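# Put the toy elephant into the toy box

## Task

Pick up the toy elephant and put it inside the little girl's toy box. It has to stay in the box after the robot lets go, and nothing may end up fallen or left off the table.

## Robot and tools

Robot: two arms, left_arm and right_arm. Each has six revolute joints, a two-finger parallel gripper and a wrist camera. Their bases sit on the table at left_arm (+0.029, +0.351, 0) m and right_arm (+0.027, -0.332, 0) m, turned only about a degree about z. A camera stand is fixed behind them. Cameras: cam_high and cam_low (fixed), cam_left_wrist and cam_right_wrist (on the hands), each 896x504.

Frame: every reported hand position (metres) and quaternion (wxyz) is in the scene frame. Its origin is at table-top height, halfway between the arms; +x points out over the table, +z up, +y toward left_arm. Arm names do not match image sides. The gripper's fingers point along its own +z and close along its own y. end_effector_position is the point between the finger pads, roughly 1 cm short of the tips. Reported hand poses can be a few cm off, more when reaching far.

Command row: always 14 numbers, even if one arm moves. First the 7 for left_arm, then the 7 for right_arm. Per arm the order is: shoulder (joint2), elbow (joint3), wrist yaw (joint5), wrist roll (joint6), wrist pitch (joint4), waist (joint1), opening. This is not base-to-tip order; use it exactly. Joint numbers are absolute target angles in radians, not offsets. Ranges: shoulder 0.000 to 3.142, elbow 0.000 to 3.142, wrist yaw -1.571 to 1.571, wrist roll -2.094 to 2.094, wrist pitch -1.571 to 1.571, waist -2.618 to 3.054. True ends may differ by up to 0.059 rad; a target more than 0.059 past a stated end (and farther out than now) is refused. Opening is absolute on -1 (closed) to +1 (fully open). To keep an arm or gripper as it is, resend its current values from Joint targets and Tool commands; writing 0 for the opening is a real command.

execute_actions: actions is a list of actions; each action is a table of up to 15 rows, one per 1/30 s step, and a short table repeats its last row to fill 15. Each action lasts 0.5 s. Per step a joint target can run ahead of its measured angle by at most 0.339 rad (waist, shoulder, elbow) or 2.2 rad (wrist joints), and an arm's targets are pulled back if they would jump its gripper over 200 mm. cameras: list of names, ["all"], or []; images come by default only when actions is empty.

move: target is one 14-number row or a list of up to 15 rows, all absolute, sharing a 10 s budget. speed (rad/s, 0.01 to 12.57, default 0.5) caps the joint with the longest way to go; one value or one per target. blend (rad) rounds corners in a list; 0 stops at each. opening_speed (per second on the opening scale, at least 0.2) changes finger commands gradually; finger changes in later rows happen only after arriving and coming to rest. grip_force: newtons per pad, 10 to 50, one number or one per arm; it persists, and low values close slowly. blocking=false returns after about 0.5 s while the motion continues; a new move replaces it. The paths do not avoid obstacles or the other arm. The result adds a move: line: done, off_target (resting over 0.035 rad from target), moving, held, fault, and possibly limits=held.

wait: seconds 0 to 10; arms keep their last command. stop: brakes a running move. zoom_image: camera name and region [x0, y0, x1, y1] in image pixels, at most 504 by 504, only from the newest images. read_manual: licence texts only. finished_scene: ends the scene for good; call it only when the elephant sits in the box unsupported.

Result lines: Joint positions and Joint velocities give one block per arm in row order, then the finger-pad gap (m; 0.094 when fully open). Joint targets are what the drives currently aim at. grip_measured is the measured opening on the command scale; empty it reads up to about 2.5 mm wide, and squeezing a hard part it reads somewhat narrower than the part. Joint torques (row order, no gripper) include gravity and fixed offsets; the 1st, 2nd and 6th numbers wrap at plus or minus 28 N m. joint command not followed means the clearance check altered targets; joint sent to its limit means a target was clipped at an end. Motor temperatures: MOTOR HOT at 75 C, an over-temperature fault at 90 C folds that arm and disables it, at 100 C it goes limp. Calls with actions also list joint angles at some steps.

Avoid: dropping the elephant from height, letting go while it moves, knocking anything off the table, hitting the table, box or stand hard, any contact between the two arms (a gripper closing on the other's fingers counts), strain on the wrist camera cables, and long stretched-out holds or pushes toward unreachable poses, which overheat motors. The toy may be soft: close slowly with opening_speed or a lower grip_force. To release, command an opening well above grip_measured. Loose objects can get nudged now and then, so check the cameras before finishing.

Each tool is called after ">>>" as name(argument=value, ...), one argument or row to a line, values as JSON.

## Session

>>> execute_actions(
  actions=[],
)

Scene clock: 0.00 s.
left_arm: end_effector_position=(+0.4171, +0.4095, +0.1067) grip_measured=+1.000 end_effector_quat_wxyz=(+0.604, -0.058, +0.793, +0.054) | right_arm: end_effector_position=(+0.4257, -0.3794, +0.1324) grip_measured=+1.000 end_effector_quat_wxyz=(+0.626, +0.121, +0.765, -0.085)
Joint names: [shoulder, elbow, wrist yaw, wrist roll, wrist pitch, waist]
Joint positions: left_arm=[1.531 0.313 -0.025 0.009 0.949 0.113 0.094] | right_arm=[1.517 0.37 0.294 0.083 0.936 -0.003 0.094]
Joint velocities: within noise
Joint torques (N m): no reading
Motor temperatures (°C): left_arm=[21 25 21 23 24 24 21] | right_arm=[23 24 20 22 25 23 22]
Heat: left arm: 25 °C; right arm: 25 °C.
Joint targets: left_arm=[1.528 0.316 -0.025 0.010 0.934 0.113] | right_arm=[1.510 0.376 0.295 0.084 0.936 -0.003]
Tool commands: left_gripper/opening=+1.0 right_gripper/opening=+1.0

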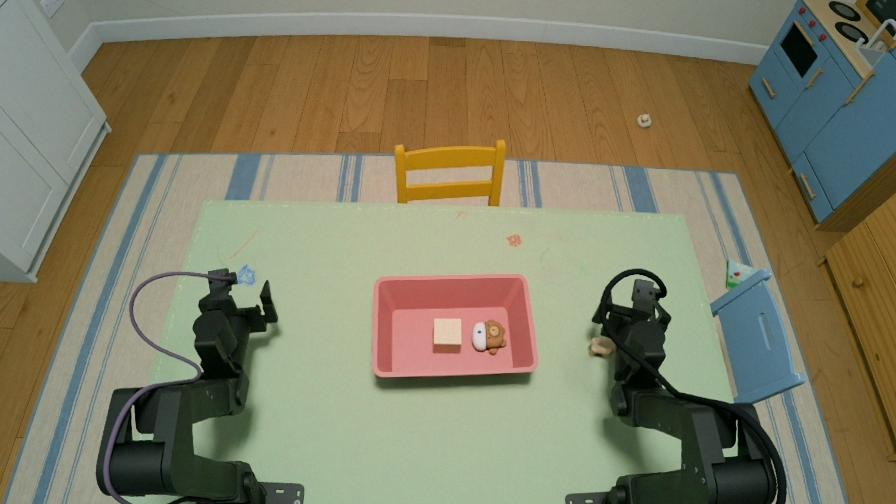

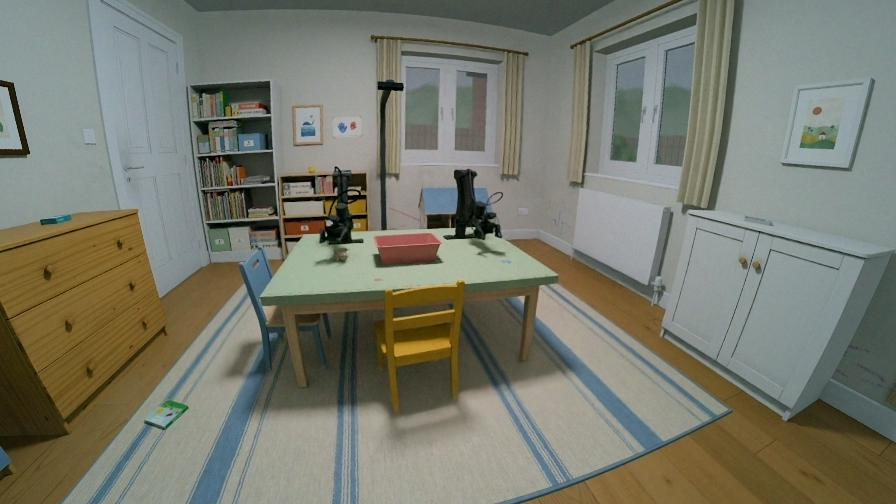

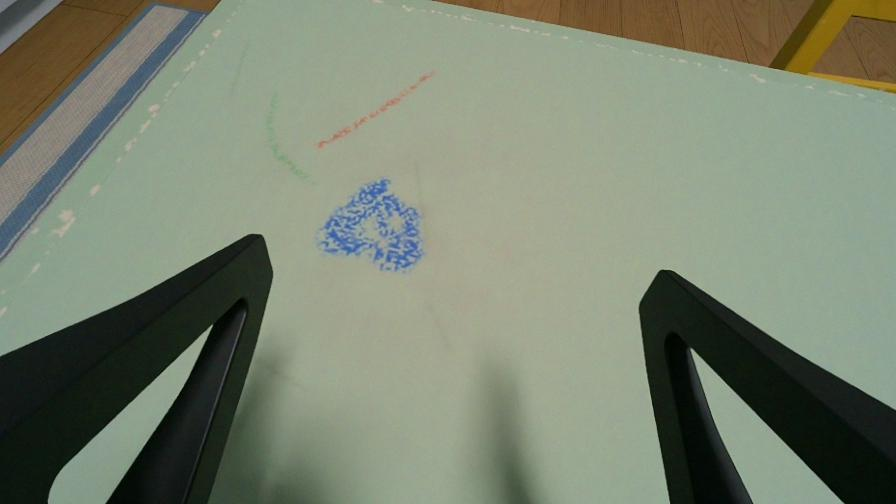

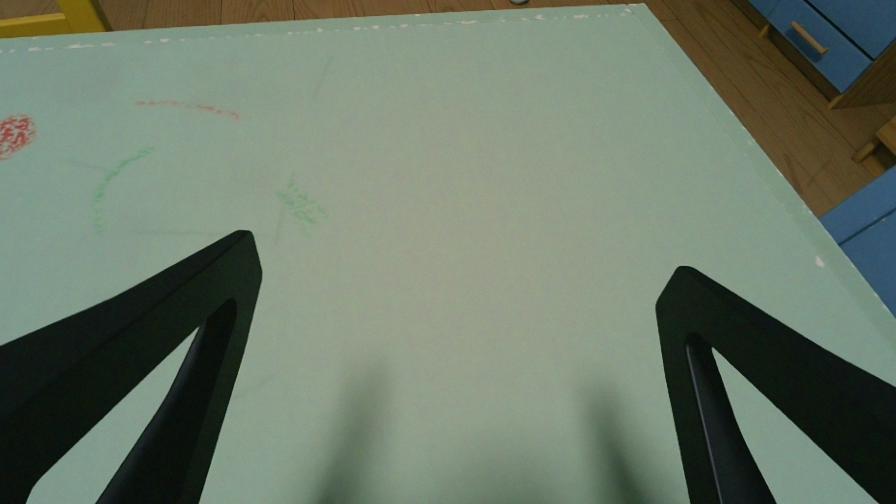

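>>> zoom_image(
  camera="cam_high",
  region=[540, 260, 740, 420],
)

>>> zoom_image(
  camera="cam_low",
  region=[290, 210, 470, 290],
)

>>> zoom_image(
  camera="cam_high",
  region=[360, 260, 560, 400],
)

Scaled by 2.520 from the camera's 896x504 image, which has a finer 1280x720 frame.

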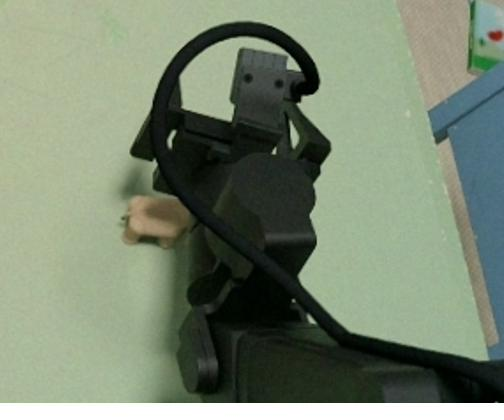

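Scaled by 2.800 from the camera's 896x504 image, which has a finer 1280x720 frame.

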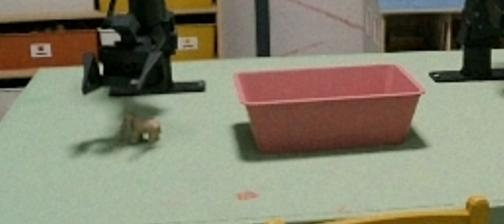

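Scaled by 2.520 from the camera's 896x504 image, which has a finer 1280x720 frame.

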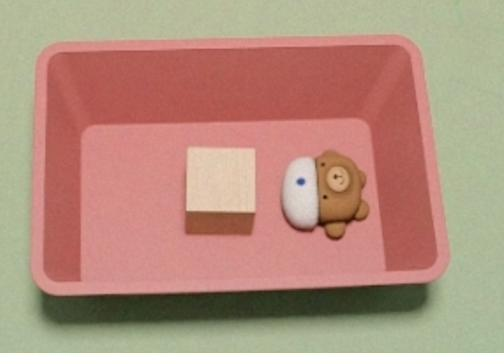

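>>> move(
  target=[1.528,0.316,-0.025,0.010,0.934,0.113,1,0.836,0.94,0,0,-0.604,0,1],
  speed=1.0,
  cameras=["cam_high","cam_right_wrist"],
)

Scene clock: 4.73 s.
left_arm: end_effector_position=(+0.4171, +0.4095, +0.1067) grip_measured=+1.000 end_effector_quat_wxyz=(+0.604, -0.058, +0.793, +0.054) | right_arm: end_effector_position=(+0.3317, -0.3301, +0.2731) grip_measured=+1.000 end_effector_quat_wxyz=(+0.513, +0.005, +0.858, +0.000)
Joint names: [shoulder, elbow, wrist yaw, wrist roll, wrist pitch, waist]
Joint positions: left_arm=[1.531 0.313 -0.025 0.009 0.949 0.113 0.094] | right_arm=[0.841 0.908 0.012 0.013 -0.56 -0.003 0.094]
Joint torques (N m): left_arm=[-5.89 5.94 0.05 0.01 2.24 -0.08] | right_arm=[-1.46 8.2 -0.11 -0.09 1.42 0.17]
Heat: left arm: 25 °C; right arm: 26 °C.
Joint targets: left_arm=[1.528 0.316 -0.025 0.010 0.934 0.113] | right_arm=[0.836 0.938 0.004 0.003 -0.603 0.000]
move: off_target (right_arm); right_arm: the wrist pitch is farthest, 0.044 rad from its target
camera_calibration:
cam_right_wrist: T_world_to_cam=[[0.0557663, -0.995726, 0.0736133, -0.362115], [-0.947474, -0.076031, -0.310664, 0.381718], [0.314933, -0.0524222, -0.947665, 0.233893], [0, 0, 0, 1]] pos_world=[0.308202, -0.319284, 0.366895]
Images, in order (width x height): cam_high 896x504, cam_right_wrist 896x504.

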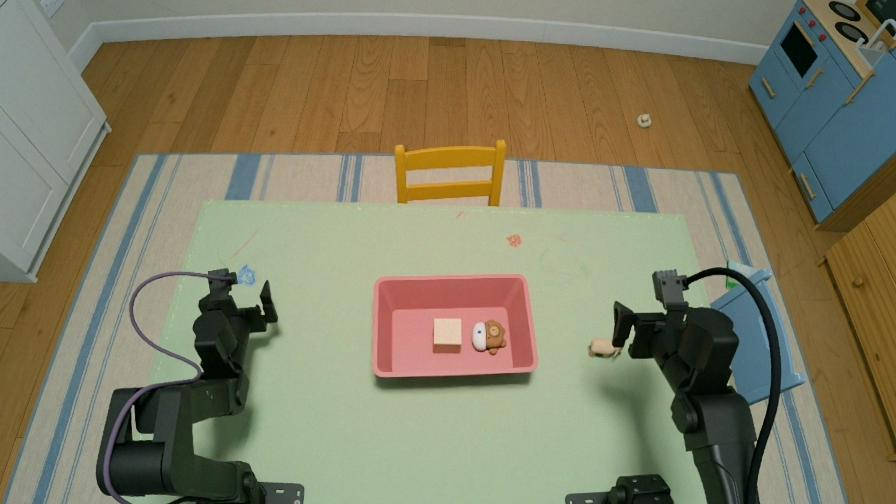

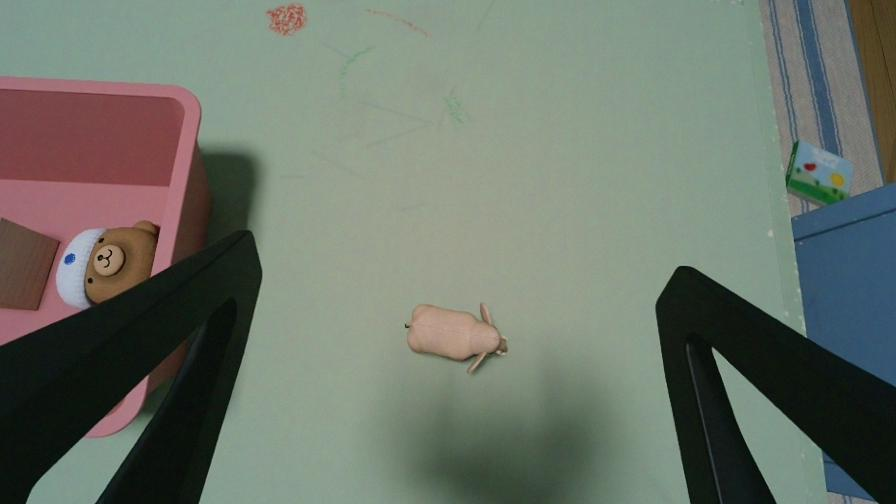

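>>> zoom_image(
  camera="cam_right_wrist",
  region=[370, 270, 550, 400],
)

>>> zoom_image(
  camera="cam_high",
  region=[560, 310, 650, 380],
)

Scaled by 2.800 from the camera's 896x504 image, which has a finer 1280x720 frame.

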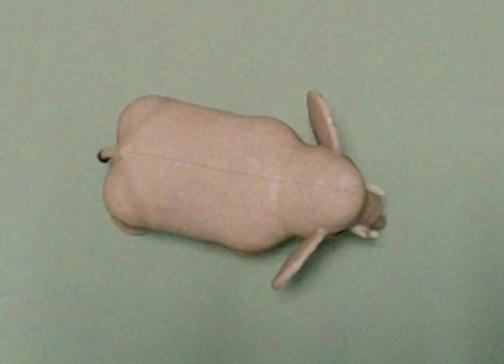

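Scaled by 5.600 from the camera's 896x504 image, which has a finer 1280x720 frame.

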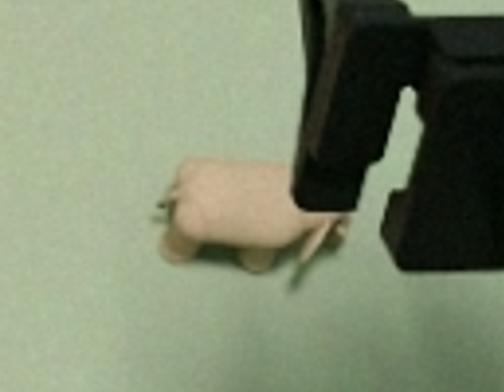

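>>> move(
  target=[1.528,0.316,-0.025,0.010,0.934,0.113,1,1.80,1.70,0,1.571,-1.47,-0.033,1],
  speed=1.0,
  cameras=["cam_high","cam_right_wrist"],
)

Scene clock: 8.43 s.
left_arm: end_effector_position=(+0.4171, +0.4095, +0.1067) grip_measured=+1.000 end_effector_quat_wxyz=(+0.604, -0.058, +0.793, +0.054) | right_arm: end_effector_position=(+0.3550, -0.3357, +0.1560) grip_measured=+1.000 end_effector_quat_wxyz=(+0.001, +0.707, +0.707, +0.001)
Joint names: [shoulder, elbow, wrist yaw, wrist roll, wrist pitch, waist]
Joint positions: left_arm=[1.531 0.313 -0.025 0.009 0.949 0.113 0.094] | right_arm=[1.79 1.67 0 1.556 -1.448 -0.028 0.094]
Joint torques (N m): left_arm=[-5.82 5.93 0.02 0 2.23 -0.06] | right_arm=[-7.24 7.25 -0.05 0.11 0.3 -0.58]
Heat: left arm: 26 °C; right arm: 26 °C.
Joint targets: left_arm=[1.528 0.316 -0.025 0.010 0.934 0.113] | right_arm=[1.801 1.702 -0.004 1.568 -1.468 -0.033]
move: done
camera_calibration:
cam_right_wrist: T_world_to_cam=[[-0.994879, -0.0987105, -0.0217266, 0.328544], [-0.0865279, 0.7207, 0.687826, 0.173031], [-0.0522373, 0.686183, -0.725551, 0.458935], [0, 0, 0, 1]] pos_world=[0.365807, -0.407186, 0.221103]
Images, in order (width x height): cam_high 896x504, cam_right_wrist 896x504.

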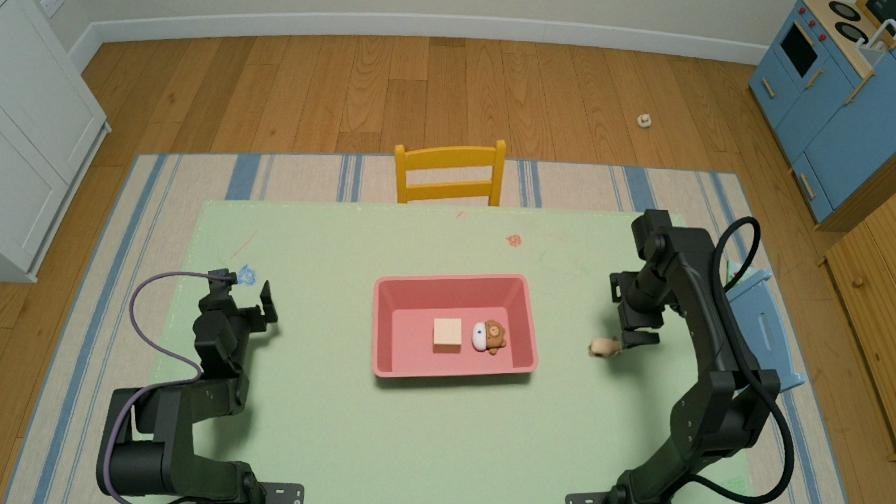

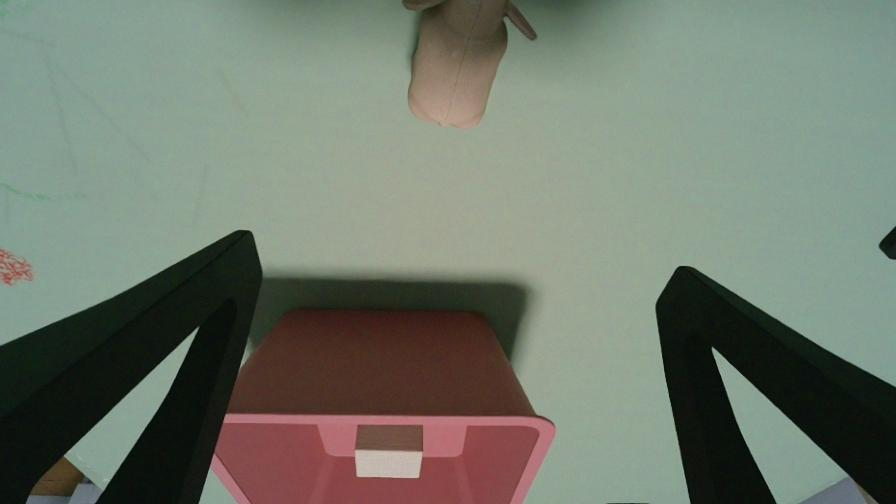

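>>> move(
  target=[1.528,0.316,-0.025,0.010,0.934,0.113,1,1.833,1.355,0,1.73,-1.095,-0.022,1],
  speed=0.6,
  cameras=["cam_high","cam_low","cam_right_wrist"],
)

Scene clock: 10.70 s.
left_arm: end_effector_position=(+0.4171, +0.4095, +0.1067) grip_measured=+1.000 end_effector_quat_wxyz=(+0.604, -0.058, +0.793, +0.054) | right_arm: end_effector_position=(+0.3613, -0.3358, +0.0706) grip_measured=+1.000 end_effector_quat_wxyz=(+0.004, +0.762, +0.648, +0.005)
Joint names: [shoulder, elbow, wrist yaw, wrist roll, wrist pitch, waist]
Joint positions: left_arm=[1.531 0.313 -0.025 0.009 0.949 0.113 0.094] | right_arm=[1.821 1.368 0 1.717 -1.106 -0.028 0.094]
Joint torques (N m): left_arm=[-5.87 5.94 0.03 0.01 2.25 -0.1] | right_arm=[-7.43 3.88 -0.01 0.13 0.56 0.35]
Heat: left arm: 26 °C; right arm: 26 °C.
Joint targets: left_arm=[1.528 0.316 -0.025 0.010 0.934 0.113] | right_arm=[1.833 1.355 0.000 1.729 -1.096 -0.022]
move: done
camera_calibration:
cam_right_wrist: T_world_to_cam=[[-0.997587, 0.0621601, -0.0309244, 0.388649], [0.0238426, 0.725056, 0.688277, 0.193925], [0.0652053, 0.685879, -0.724789, 0.354826], [0, 0, 0, 1]] pos_world=[0.359951, -0.408133, 0.135719]
Images, in order (width x height): cam_high 896x504, cam_low 896x504, cam_right_wrist 896x504.

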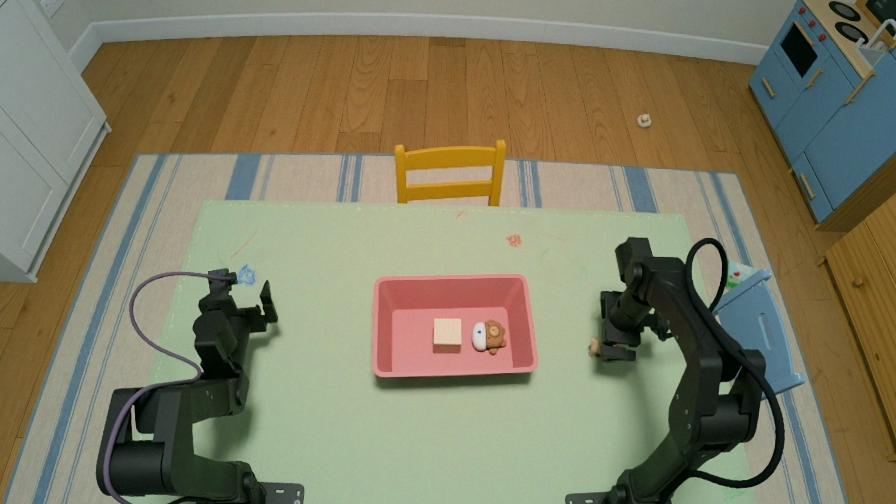

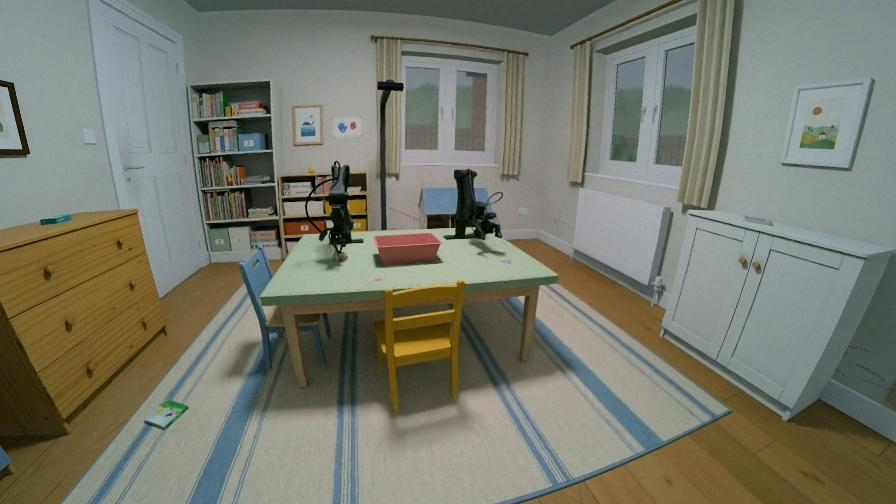

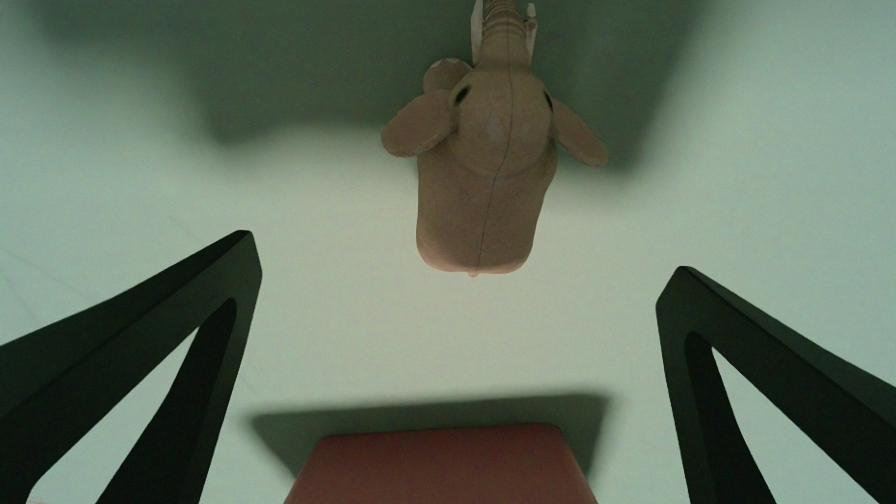

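>>> move(
  target=[1.528,0.316,-0.025,0.010,0.934,0.113,1,1.876,1.226,0,1.71,-0.935,0.009,1],
  speed=0.3,
  cameras=["cam_high","cam_low","cam_right_wrist"],
)

>>> zoom_image(
  camera="cam_low",
  region=[300, 220, 390, 280],
)

Scene clock: 12.77 s.
left_arm: end_effector_position=(+0.4171, +0.4095, +0.1067) grip_measured=+1.000 end_effector_quat_wxyz=(+0.604, -0.058, +0.793, +0.054) | right_arm: end_effector_position=(+0.3576, -0.3266, +0.0275) grip_measured=+1.000 end_effector_quat_wxyz=(+0.002, +0.753, +0.658, +0.002)
Joint names: [shoulder, elbow, wrist yaw, wrist roll, wrist pitch, waist]
Joint positions: left_arm=[1.531 0.313 -0.025 0.009 0.949 0.113 0.094] | right_arm=[1.861 1.241 0 1.717 -0.945 0 0.094]
Joint torques (N m): left_arm=[-5.83 5.91 0.04 0.02 2.24 -0.08] | right_arm=[-7.27 3.64 -0.03 -0.06 0.56 0.4]
Heat: left arm: 26 °C; right arm: 26 °C.
Joint targets: left_arm=[1.528 0.316 -0.025 0.010 0.934 0.113] | right_arm=[1.876 1.227 0.000 1.710 -0.935 0.005]
move: done
camera_calibration:
cam_right_wrist: T_world_to_cam=[[-0.999097, 0.0345142, -0.0247664, 0.374348], [0.00800151, 0.725465, 0.688213, 0.222775], [0.0417203, 0.687393, -0.725086, 0.326381], [0, 0, 0, 1]] pos_world=[0.358611, -0.398887, 0.092609]
Images, in order (width x height): cam_high 896x504, cam_low 896x504, cam_right_wrist 896x504.

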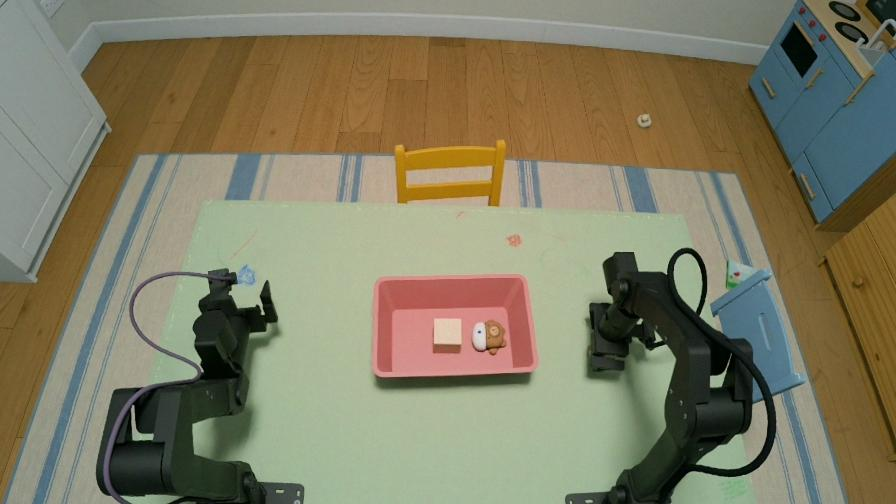

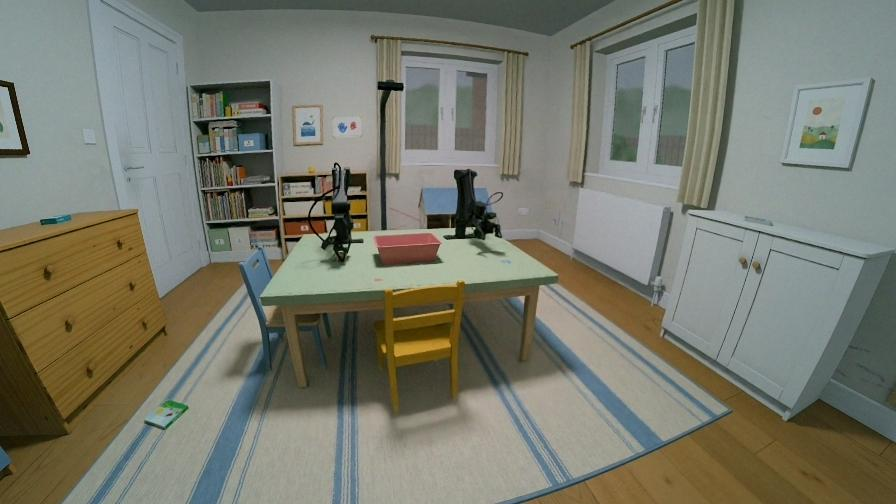

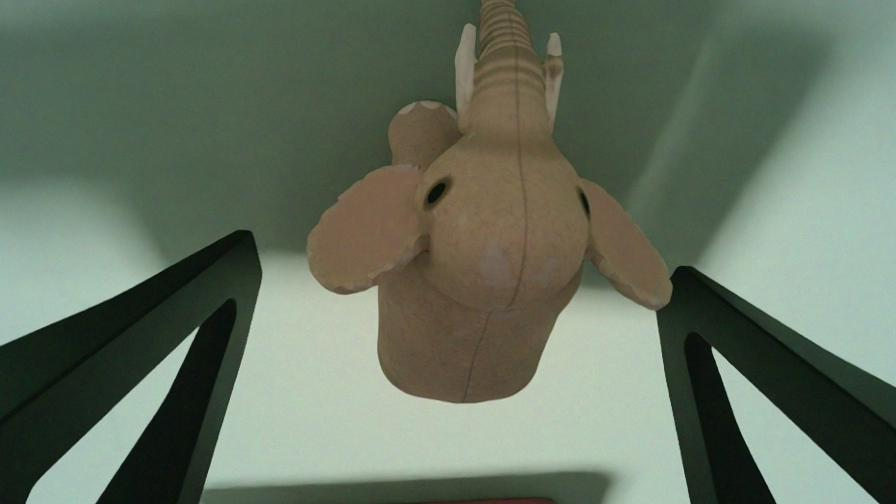

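Scaled by 5.600 from the camera's 896x504 image, which has a finer 1280x720 frame.

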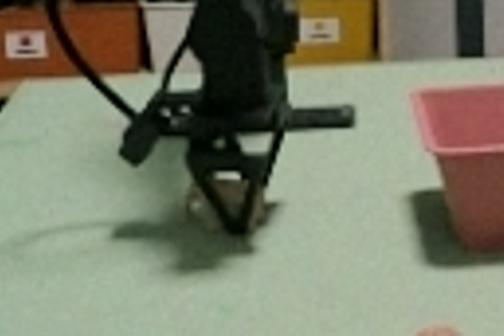

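>>> move(
  target=[1.528,0.316,-0.025,0.010,0.934,0.113,1,1.876,1.226,0,1.73,-0.935,0.04,1],
  speed=0.3,
)

>>> move(
  target=[1.528,0.316,-0.025,0.010,0.934,0.113,1,1.876,1.226,0,1.73,-0.935,0.04,-0.6],
  opening_speed=0.8,
  grip_force=15,
  cameras=["cam_right_wrist"],
)

Scene clock: 13.97 s.
left_arm: end_effector_position=(+0.4171, +0.4095, +0.1067) grip_measured=+1.000 end_effector_quat_wxyz=(+0.604, -0.058, +0.793, +0.054) | right_arm: end_effector_position=(+0.3575, -0.3129, +0.0275) grip_measured=+1.000 end_effector_quat_wxyz=(+0.002, +0.740, +0.673, +0.003)
Joint names: [shoulder, elbow, wrist yaw, wrist roll, wrist pitch, waist]
Joint positions: left_arm=[1.531 0.313 -0.025 0.009 0.949 0.113 0.094] | right_arm=[1.861 1.241 0 1.718 -0.943 0.042 0.094]
Joint torques (N m): left_arm=[-5.83 5.91 0.03 0.03 2.23 -0.02] | right_arm=[-7.24 3.58 -0.01 0.12 0.55 0.14]
Heat: left arm: 26 °C; right arm: 26 °C.
Joint targets: left_arm=[1.528 0.316 -0.025 0.010 0.934 0.113] | right_arm=[1.876 1.226 0.000 1.731 -0.934 0.045]
move: done

Scene clock: 20.97 s.
left_arm: end_effector_position=(+0.4171, +0.4095, +0.1067) grip_measured=+1.000 end_effector_quat_wxyz=(+0.604, -0.058, +0.793, +0.054) | right_arm: end_effector_position=(+0.3586, -0.3128, +0.0275) grip_measured=-0.298 end_effector_quat_wxyz=(+0.004, +0.740, +0.673, +0.005)
Joint names: [shoulder, elbow, wrist yaw, wrist roll, wrist pitch, waist]
Joint positions: left_arm=[1.531 0.313 -0.025 0.009 0.949 0.113 0.094] | right_arm=[1.861 1.241 0 1.718 -0.938 0.042 0.033]
Joint torques (N m): left_arm=[-5.86 5.89 0.04 0.01 2.22 -0.09] | right_arm=[-7.31 3.58 0 0.11 0.5 -0.21]
Heat: left arm: 27 °C; right arm: 25 °C.
Joint targets: left_arm=[1.528 0.316 -0.025 0.010 0.934 0.113] | right_arm=[1.876 1.226 0.000 1.730 -0.935 0.040]
grip_force (N): 15, 15
move: moving (right_arm; no rest 5 s after the path's end)
camera_calibration:
cam_right_wrist: T_world_to_cam=[[-0.999508, -0.00532275, -0.0309076, 0.36279], [-0.0251456, 0.724968, 0.688324, 0.224485], [0.0187433, 0.688762, -0.724745, 0.325527], [0, 0, 0, 1]] pos_world=[0.362155, -0.385024, 0.0926191]
Images, in order (width x height): cam_right_wrist 896x504.

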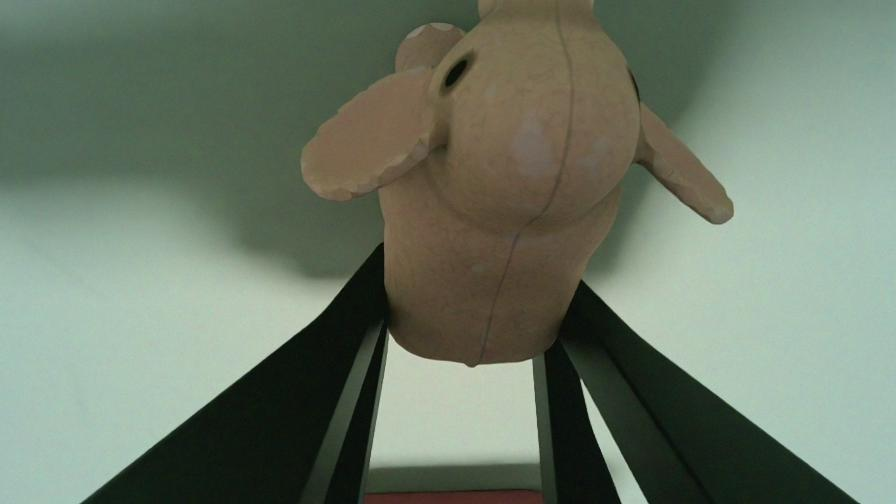

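>>> move(
  target=[1.528,0.316,-0.025,0.010,0.934,0.113,1,1.81,1.72,0,1.73,-1.47,0.04,-0.6],
  speed=0.4,
  grip_force=25,
  cameras=["cam_high","cam_low","cam_right_wrist"],
)

Scene clock: 24.90 s.
left_arm: end_effector_position=(+0.4171, +0.4095, +0.1067) grip_measured=+1.000 end_effector_quat_wxyz=(+0.604, -0.058, +0.793, +0.054) | right_arm: end_effector_position=(+0.3603, -0.3128, +0.1442) grip_measured=-0.312 end_effector_quat_wxyz=(-0.010, +0.740, +0.673, -0.012)
Joint names: [shoulder, elbow, wrist yaw, wrist roll, wrist pitch, waist]
Joint positions: left_arm=[1.531 0.313 -0.025 0.009 0.949 0.113 0.094] | right_arm=[1.844 1.69 0 1.718 -1.449 0.042 0.032]
Joint torques (N m): left_arm=[-5.82 5.97 0.04 0 2.22 -0.03] | right_arm=[-11.03 7.06 -0.01 0.11 0.24 -0.21]
Heat: left arm: 27 °C; right arm: 26 °C.
Joint targets: left_arm=[1.528 0.316 -0.025 0.010 0.934 0.113] | right_arm=[1.810 1.720 0.000 1.730 -1.470 0.040]
grip_force (N): 25, 25
move: done
camera_calibration:
cam_right_wrist: T_world_to_cam=[[-0.999894, -0.00535034, 0.0135445, 0.361705], [0.00541916, 0.726574, 0.687066, 0.133851], [-0.0135172, 0.687067, -0.726468, 0.421368], [0, 0, 0, 1]] pos_world=[0.366637, -0.384825, 0.209247]
Images, in order (width x height): cam_high 896x504, cam_low 896x504, cam_right_wrist 896x504.

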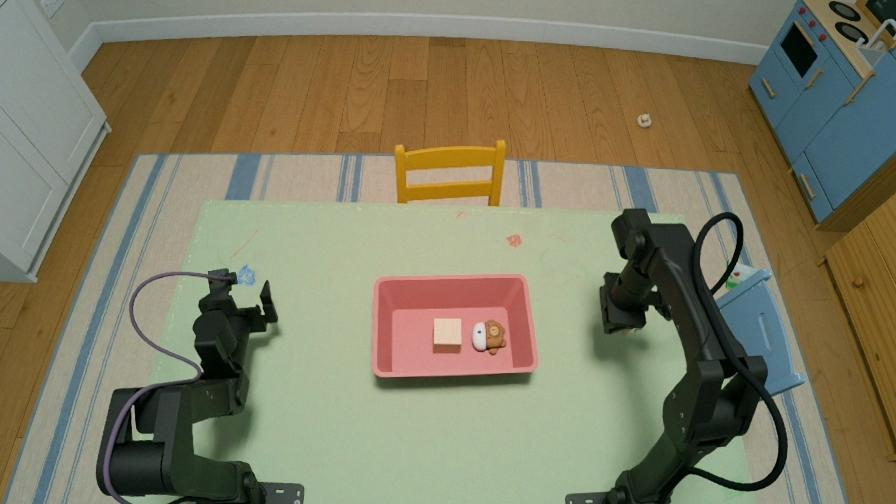

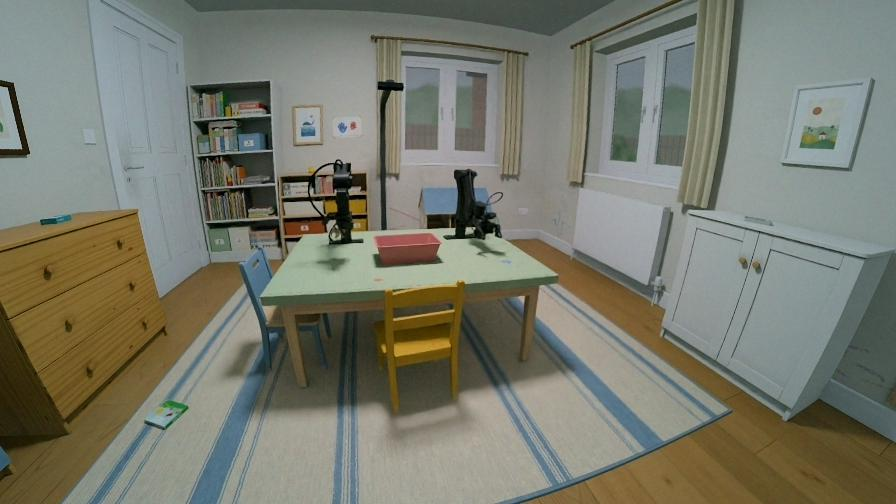

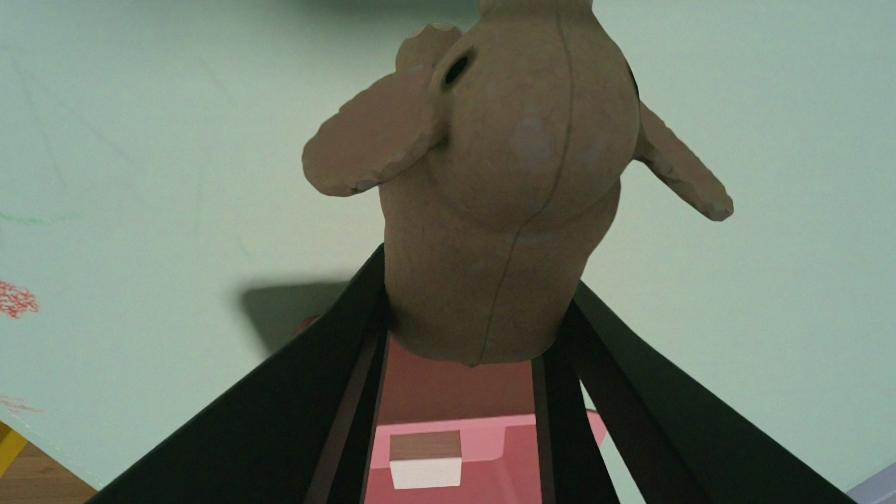

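>>> move(
  target=[1.528,0.316,-0.025,0.010,0.934,0.113,1,2.25,2.345,0,1.93,-1.27,0.88,-0.6],
  speed=0.6,
  cameras=["cam_high","cam_low","cam_right_wrist"],
)

>>> zoom_image(
  camera="cam_high",
  region=[360, 260, 560, 400],
)

Scene clock: 27.40 s.
left_arm: end_effector_position=(+0.4171, +0.4095, +0.1067) grip_measured=+1.000 end_effector_quat_wxyz=(+0.604, -0.058, +0.793, +0.054) | right_arm: end_effector_position=(+0.3497, +0.0614, +0.1701) grip_measured=-0.312 end_effector_quat_wxyz=(+0.026, +0.494, +0.851, +0.174)
Joint names: [shoulder, elbow, wrist yaw, wrist roll, wrist pitch, waist]
Joint positions: left_arm=[1.531 0.313 -0.025 0.009 0.949 0.113 0.094] | right_arm=[2.232 2.307 -0.007 1.932 -1.291 0.867 0.032]
Joint torques (N m): left_arm=[-5.89 5.87 0.05 0 2.21 -0.06] | right_arm=[-10.59 8.08 0.06 0.09 1.21 -0.17]
Heat: left arm: 27 °C; right arm: 26 °C.
Joint targets: left_arm=[1.528 0.316 -0.025 0.010 0.934 0.113] | right_arm=[2.252 2.345 0.001 1.940 -1.272 0.865]
grip_force (N): 25, 25
move: off_target (right_arm); right_arm: the elbow is farthest, 0.038 rad from its target
camera_calibration:
cam_right_wrist: T_world_to_cam=[[-0.773261, -0.528019, -0.351088, 0.367741], [-0.587476, 0.388214, 0.710044, 0.0685019], [-0.238619, 0.755305, -0.610389, 0.237739], [0, 0, 0, 1]] pos_world=[0.381332, -0.0119846, 0.225583]
Images, in order (width x height): cam_high 896x504, cam_low 896x504, cam_right_wrist 896x504.

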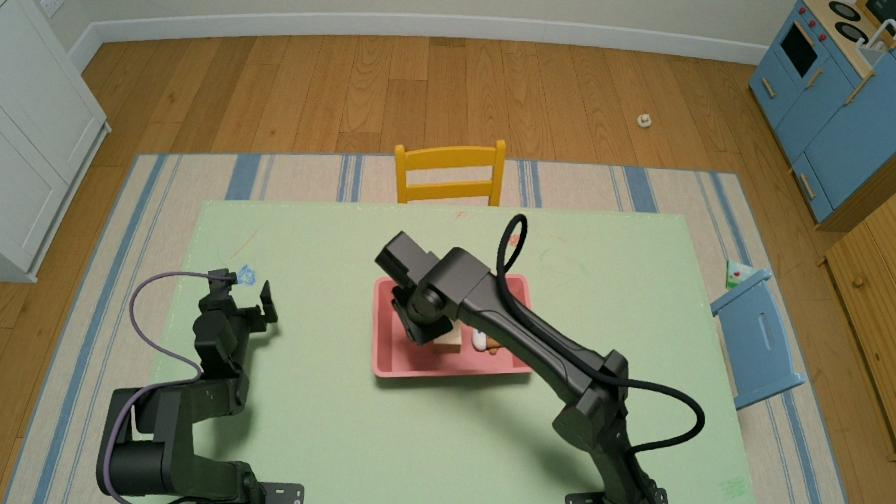

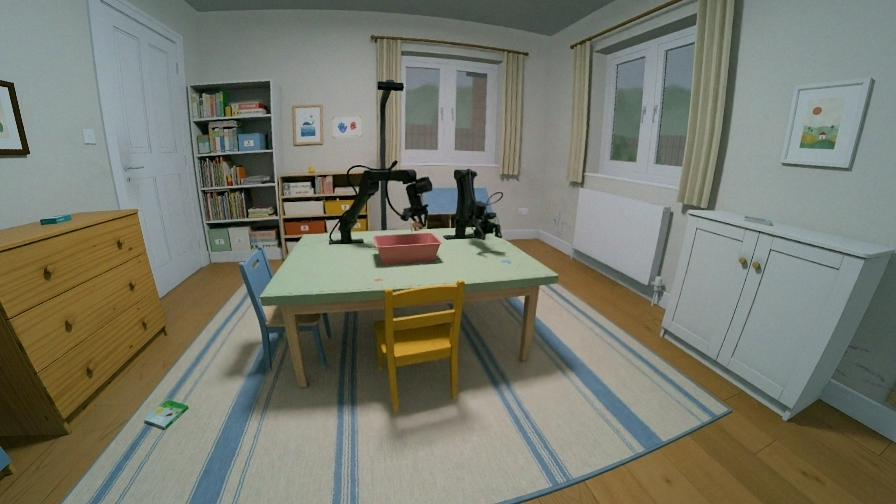

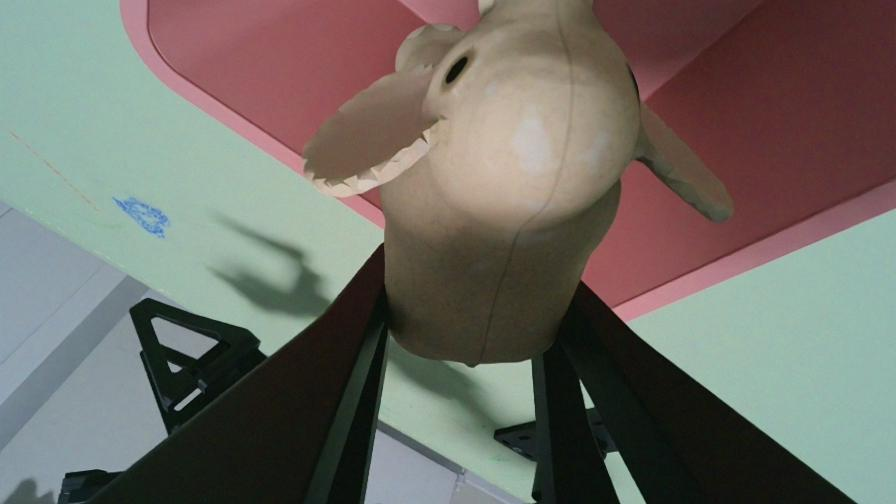

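Scaled by 2.520 from the camera's 896x504 image, which has a finer 1280x720 frame.

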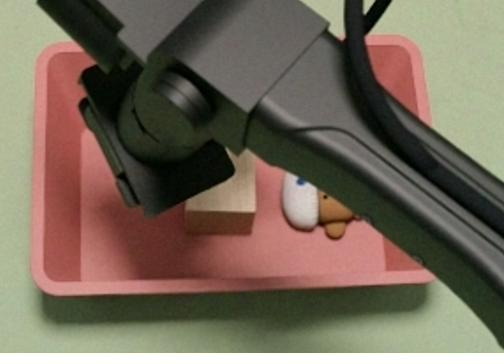

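>>> move(
  target=[
    [1.528,0.316,-0.025,0.010,0.934,0.113,1,2.265,2.345,0,1.476,-1.27,0.95,-0.6],
    [1.528,0.316,-0.025,0.010,0.934,0.113,1,2.47,2.41,0,1.476,-1.33,0.95,-0.6],
  ],
  speed=[0.6,0.25],
  blend=0.03,
  cameras=["cam_high","cam_low","cam_right_wrist"],
)

>>> zoom_image(
  camera="cam_high",
  region=[360, 260, 560, 400],
)

>>> zoom_image(
  camera="cam_low",
  region=[360, 160, 480, 280],
)

Scene clock: 30.53 s.
left_arm: end_effector_position=(+0.4171, +0.4095, +0.1067) grip_measured=+1.000 end_effector_quat_wxyz=(+0.604, -0.058, +0.793, +0.054) | right_arm: end_effector_position=(+0.3217, +0.0949, +0.0821) grip_measured=-0.312 end_effector_quat_wxyz=(+0.029, +0.258, +0.962, +0.089)
Joint names: [shoulder, elbow, wrist yaw, wrist roll, wrist pitch, waist]
Joint positions: left_arm=[1.531 0.313 -0.025 0.009 0.949 0.113 0.094] | right_arm=[2.45 2.374 -0.007 1.487 -1.308 0.95 0.032]
Joint torques (N m): left_arm=[-5.81 5.93 0.05 0 2.23 -0.02] | right_arm=[-11.92 7.76 0.05 -0.07 0.55 0.09]
Heat: left arm: 27 °C; right arm: 26 °C.
Joint targets: left_arm=[1.528 0.316 -0.025 0.010 0.934 0.113] | right_arm=[2.470 2.410 0.000 1.477 -1.328 0.951]
grip_force (N): 25, 25
move: off_target (right_arm); right_arm: the elbow is farthest, 0.036 rad from its target
camera_calibration:
cam_right_wrist: T_world_to_cam=[[-0.401115, -0.893382, -0.202425, 0.235636], [-0.734918, 0.181941, 0.653294, 0.173121], [-0.546812, 0.410812, -0.729541, 0.29368], [0, 0, 0, 1]] pos_world=[0.382334, 0.0583681, 0.148852]
Images, in order (width x height): cam_high 896x504, cam_low 896x504, cam_right_wrist 896x504.

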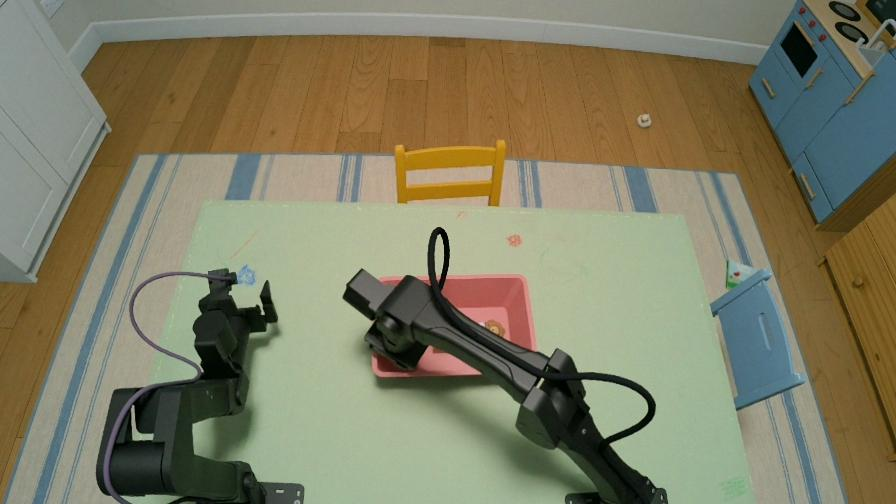

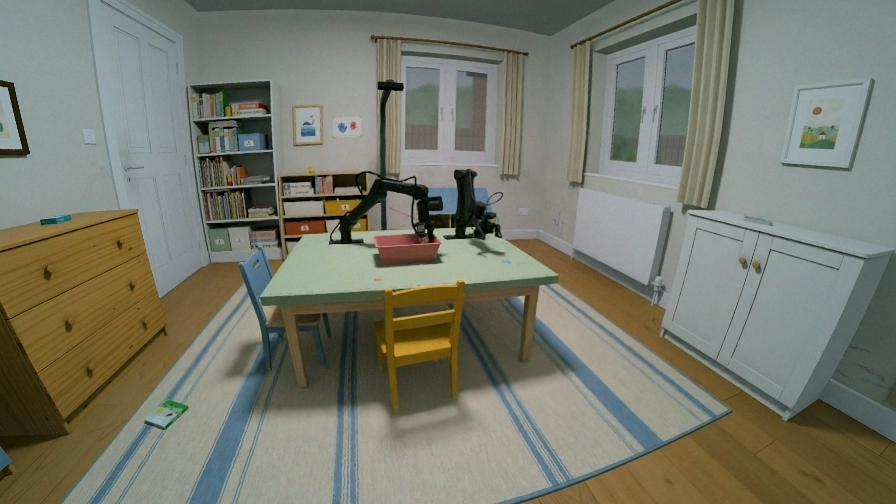

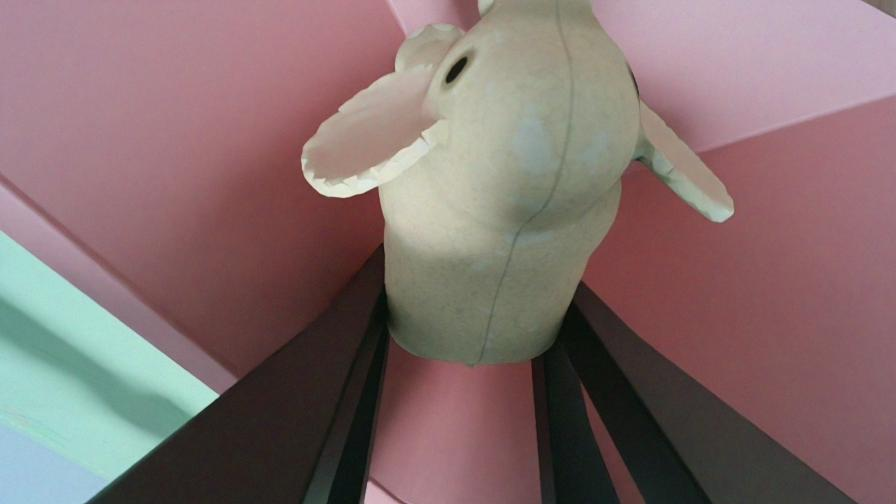

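Scaled by 2.520 from the camera's 896x504 image, which has a finer 1280x720 frame.

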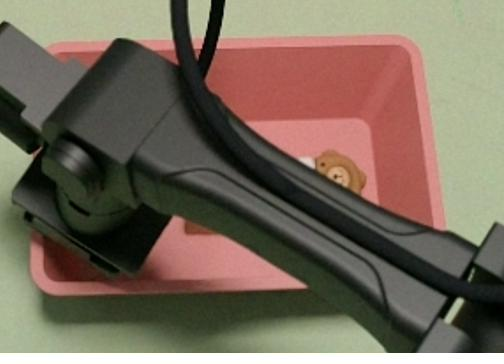

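Scaled by 4.200 from the camera's 896x504 image, which has a finer 1280x720 frame.

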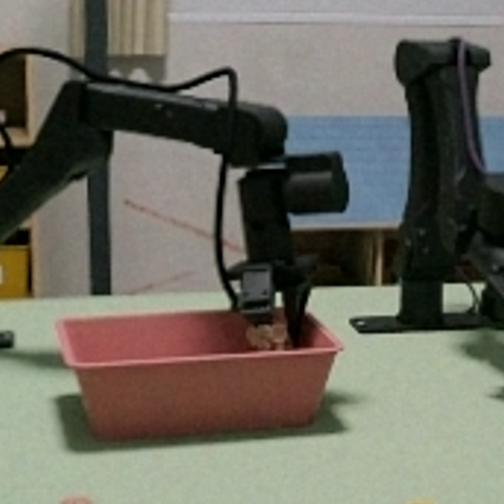

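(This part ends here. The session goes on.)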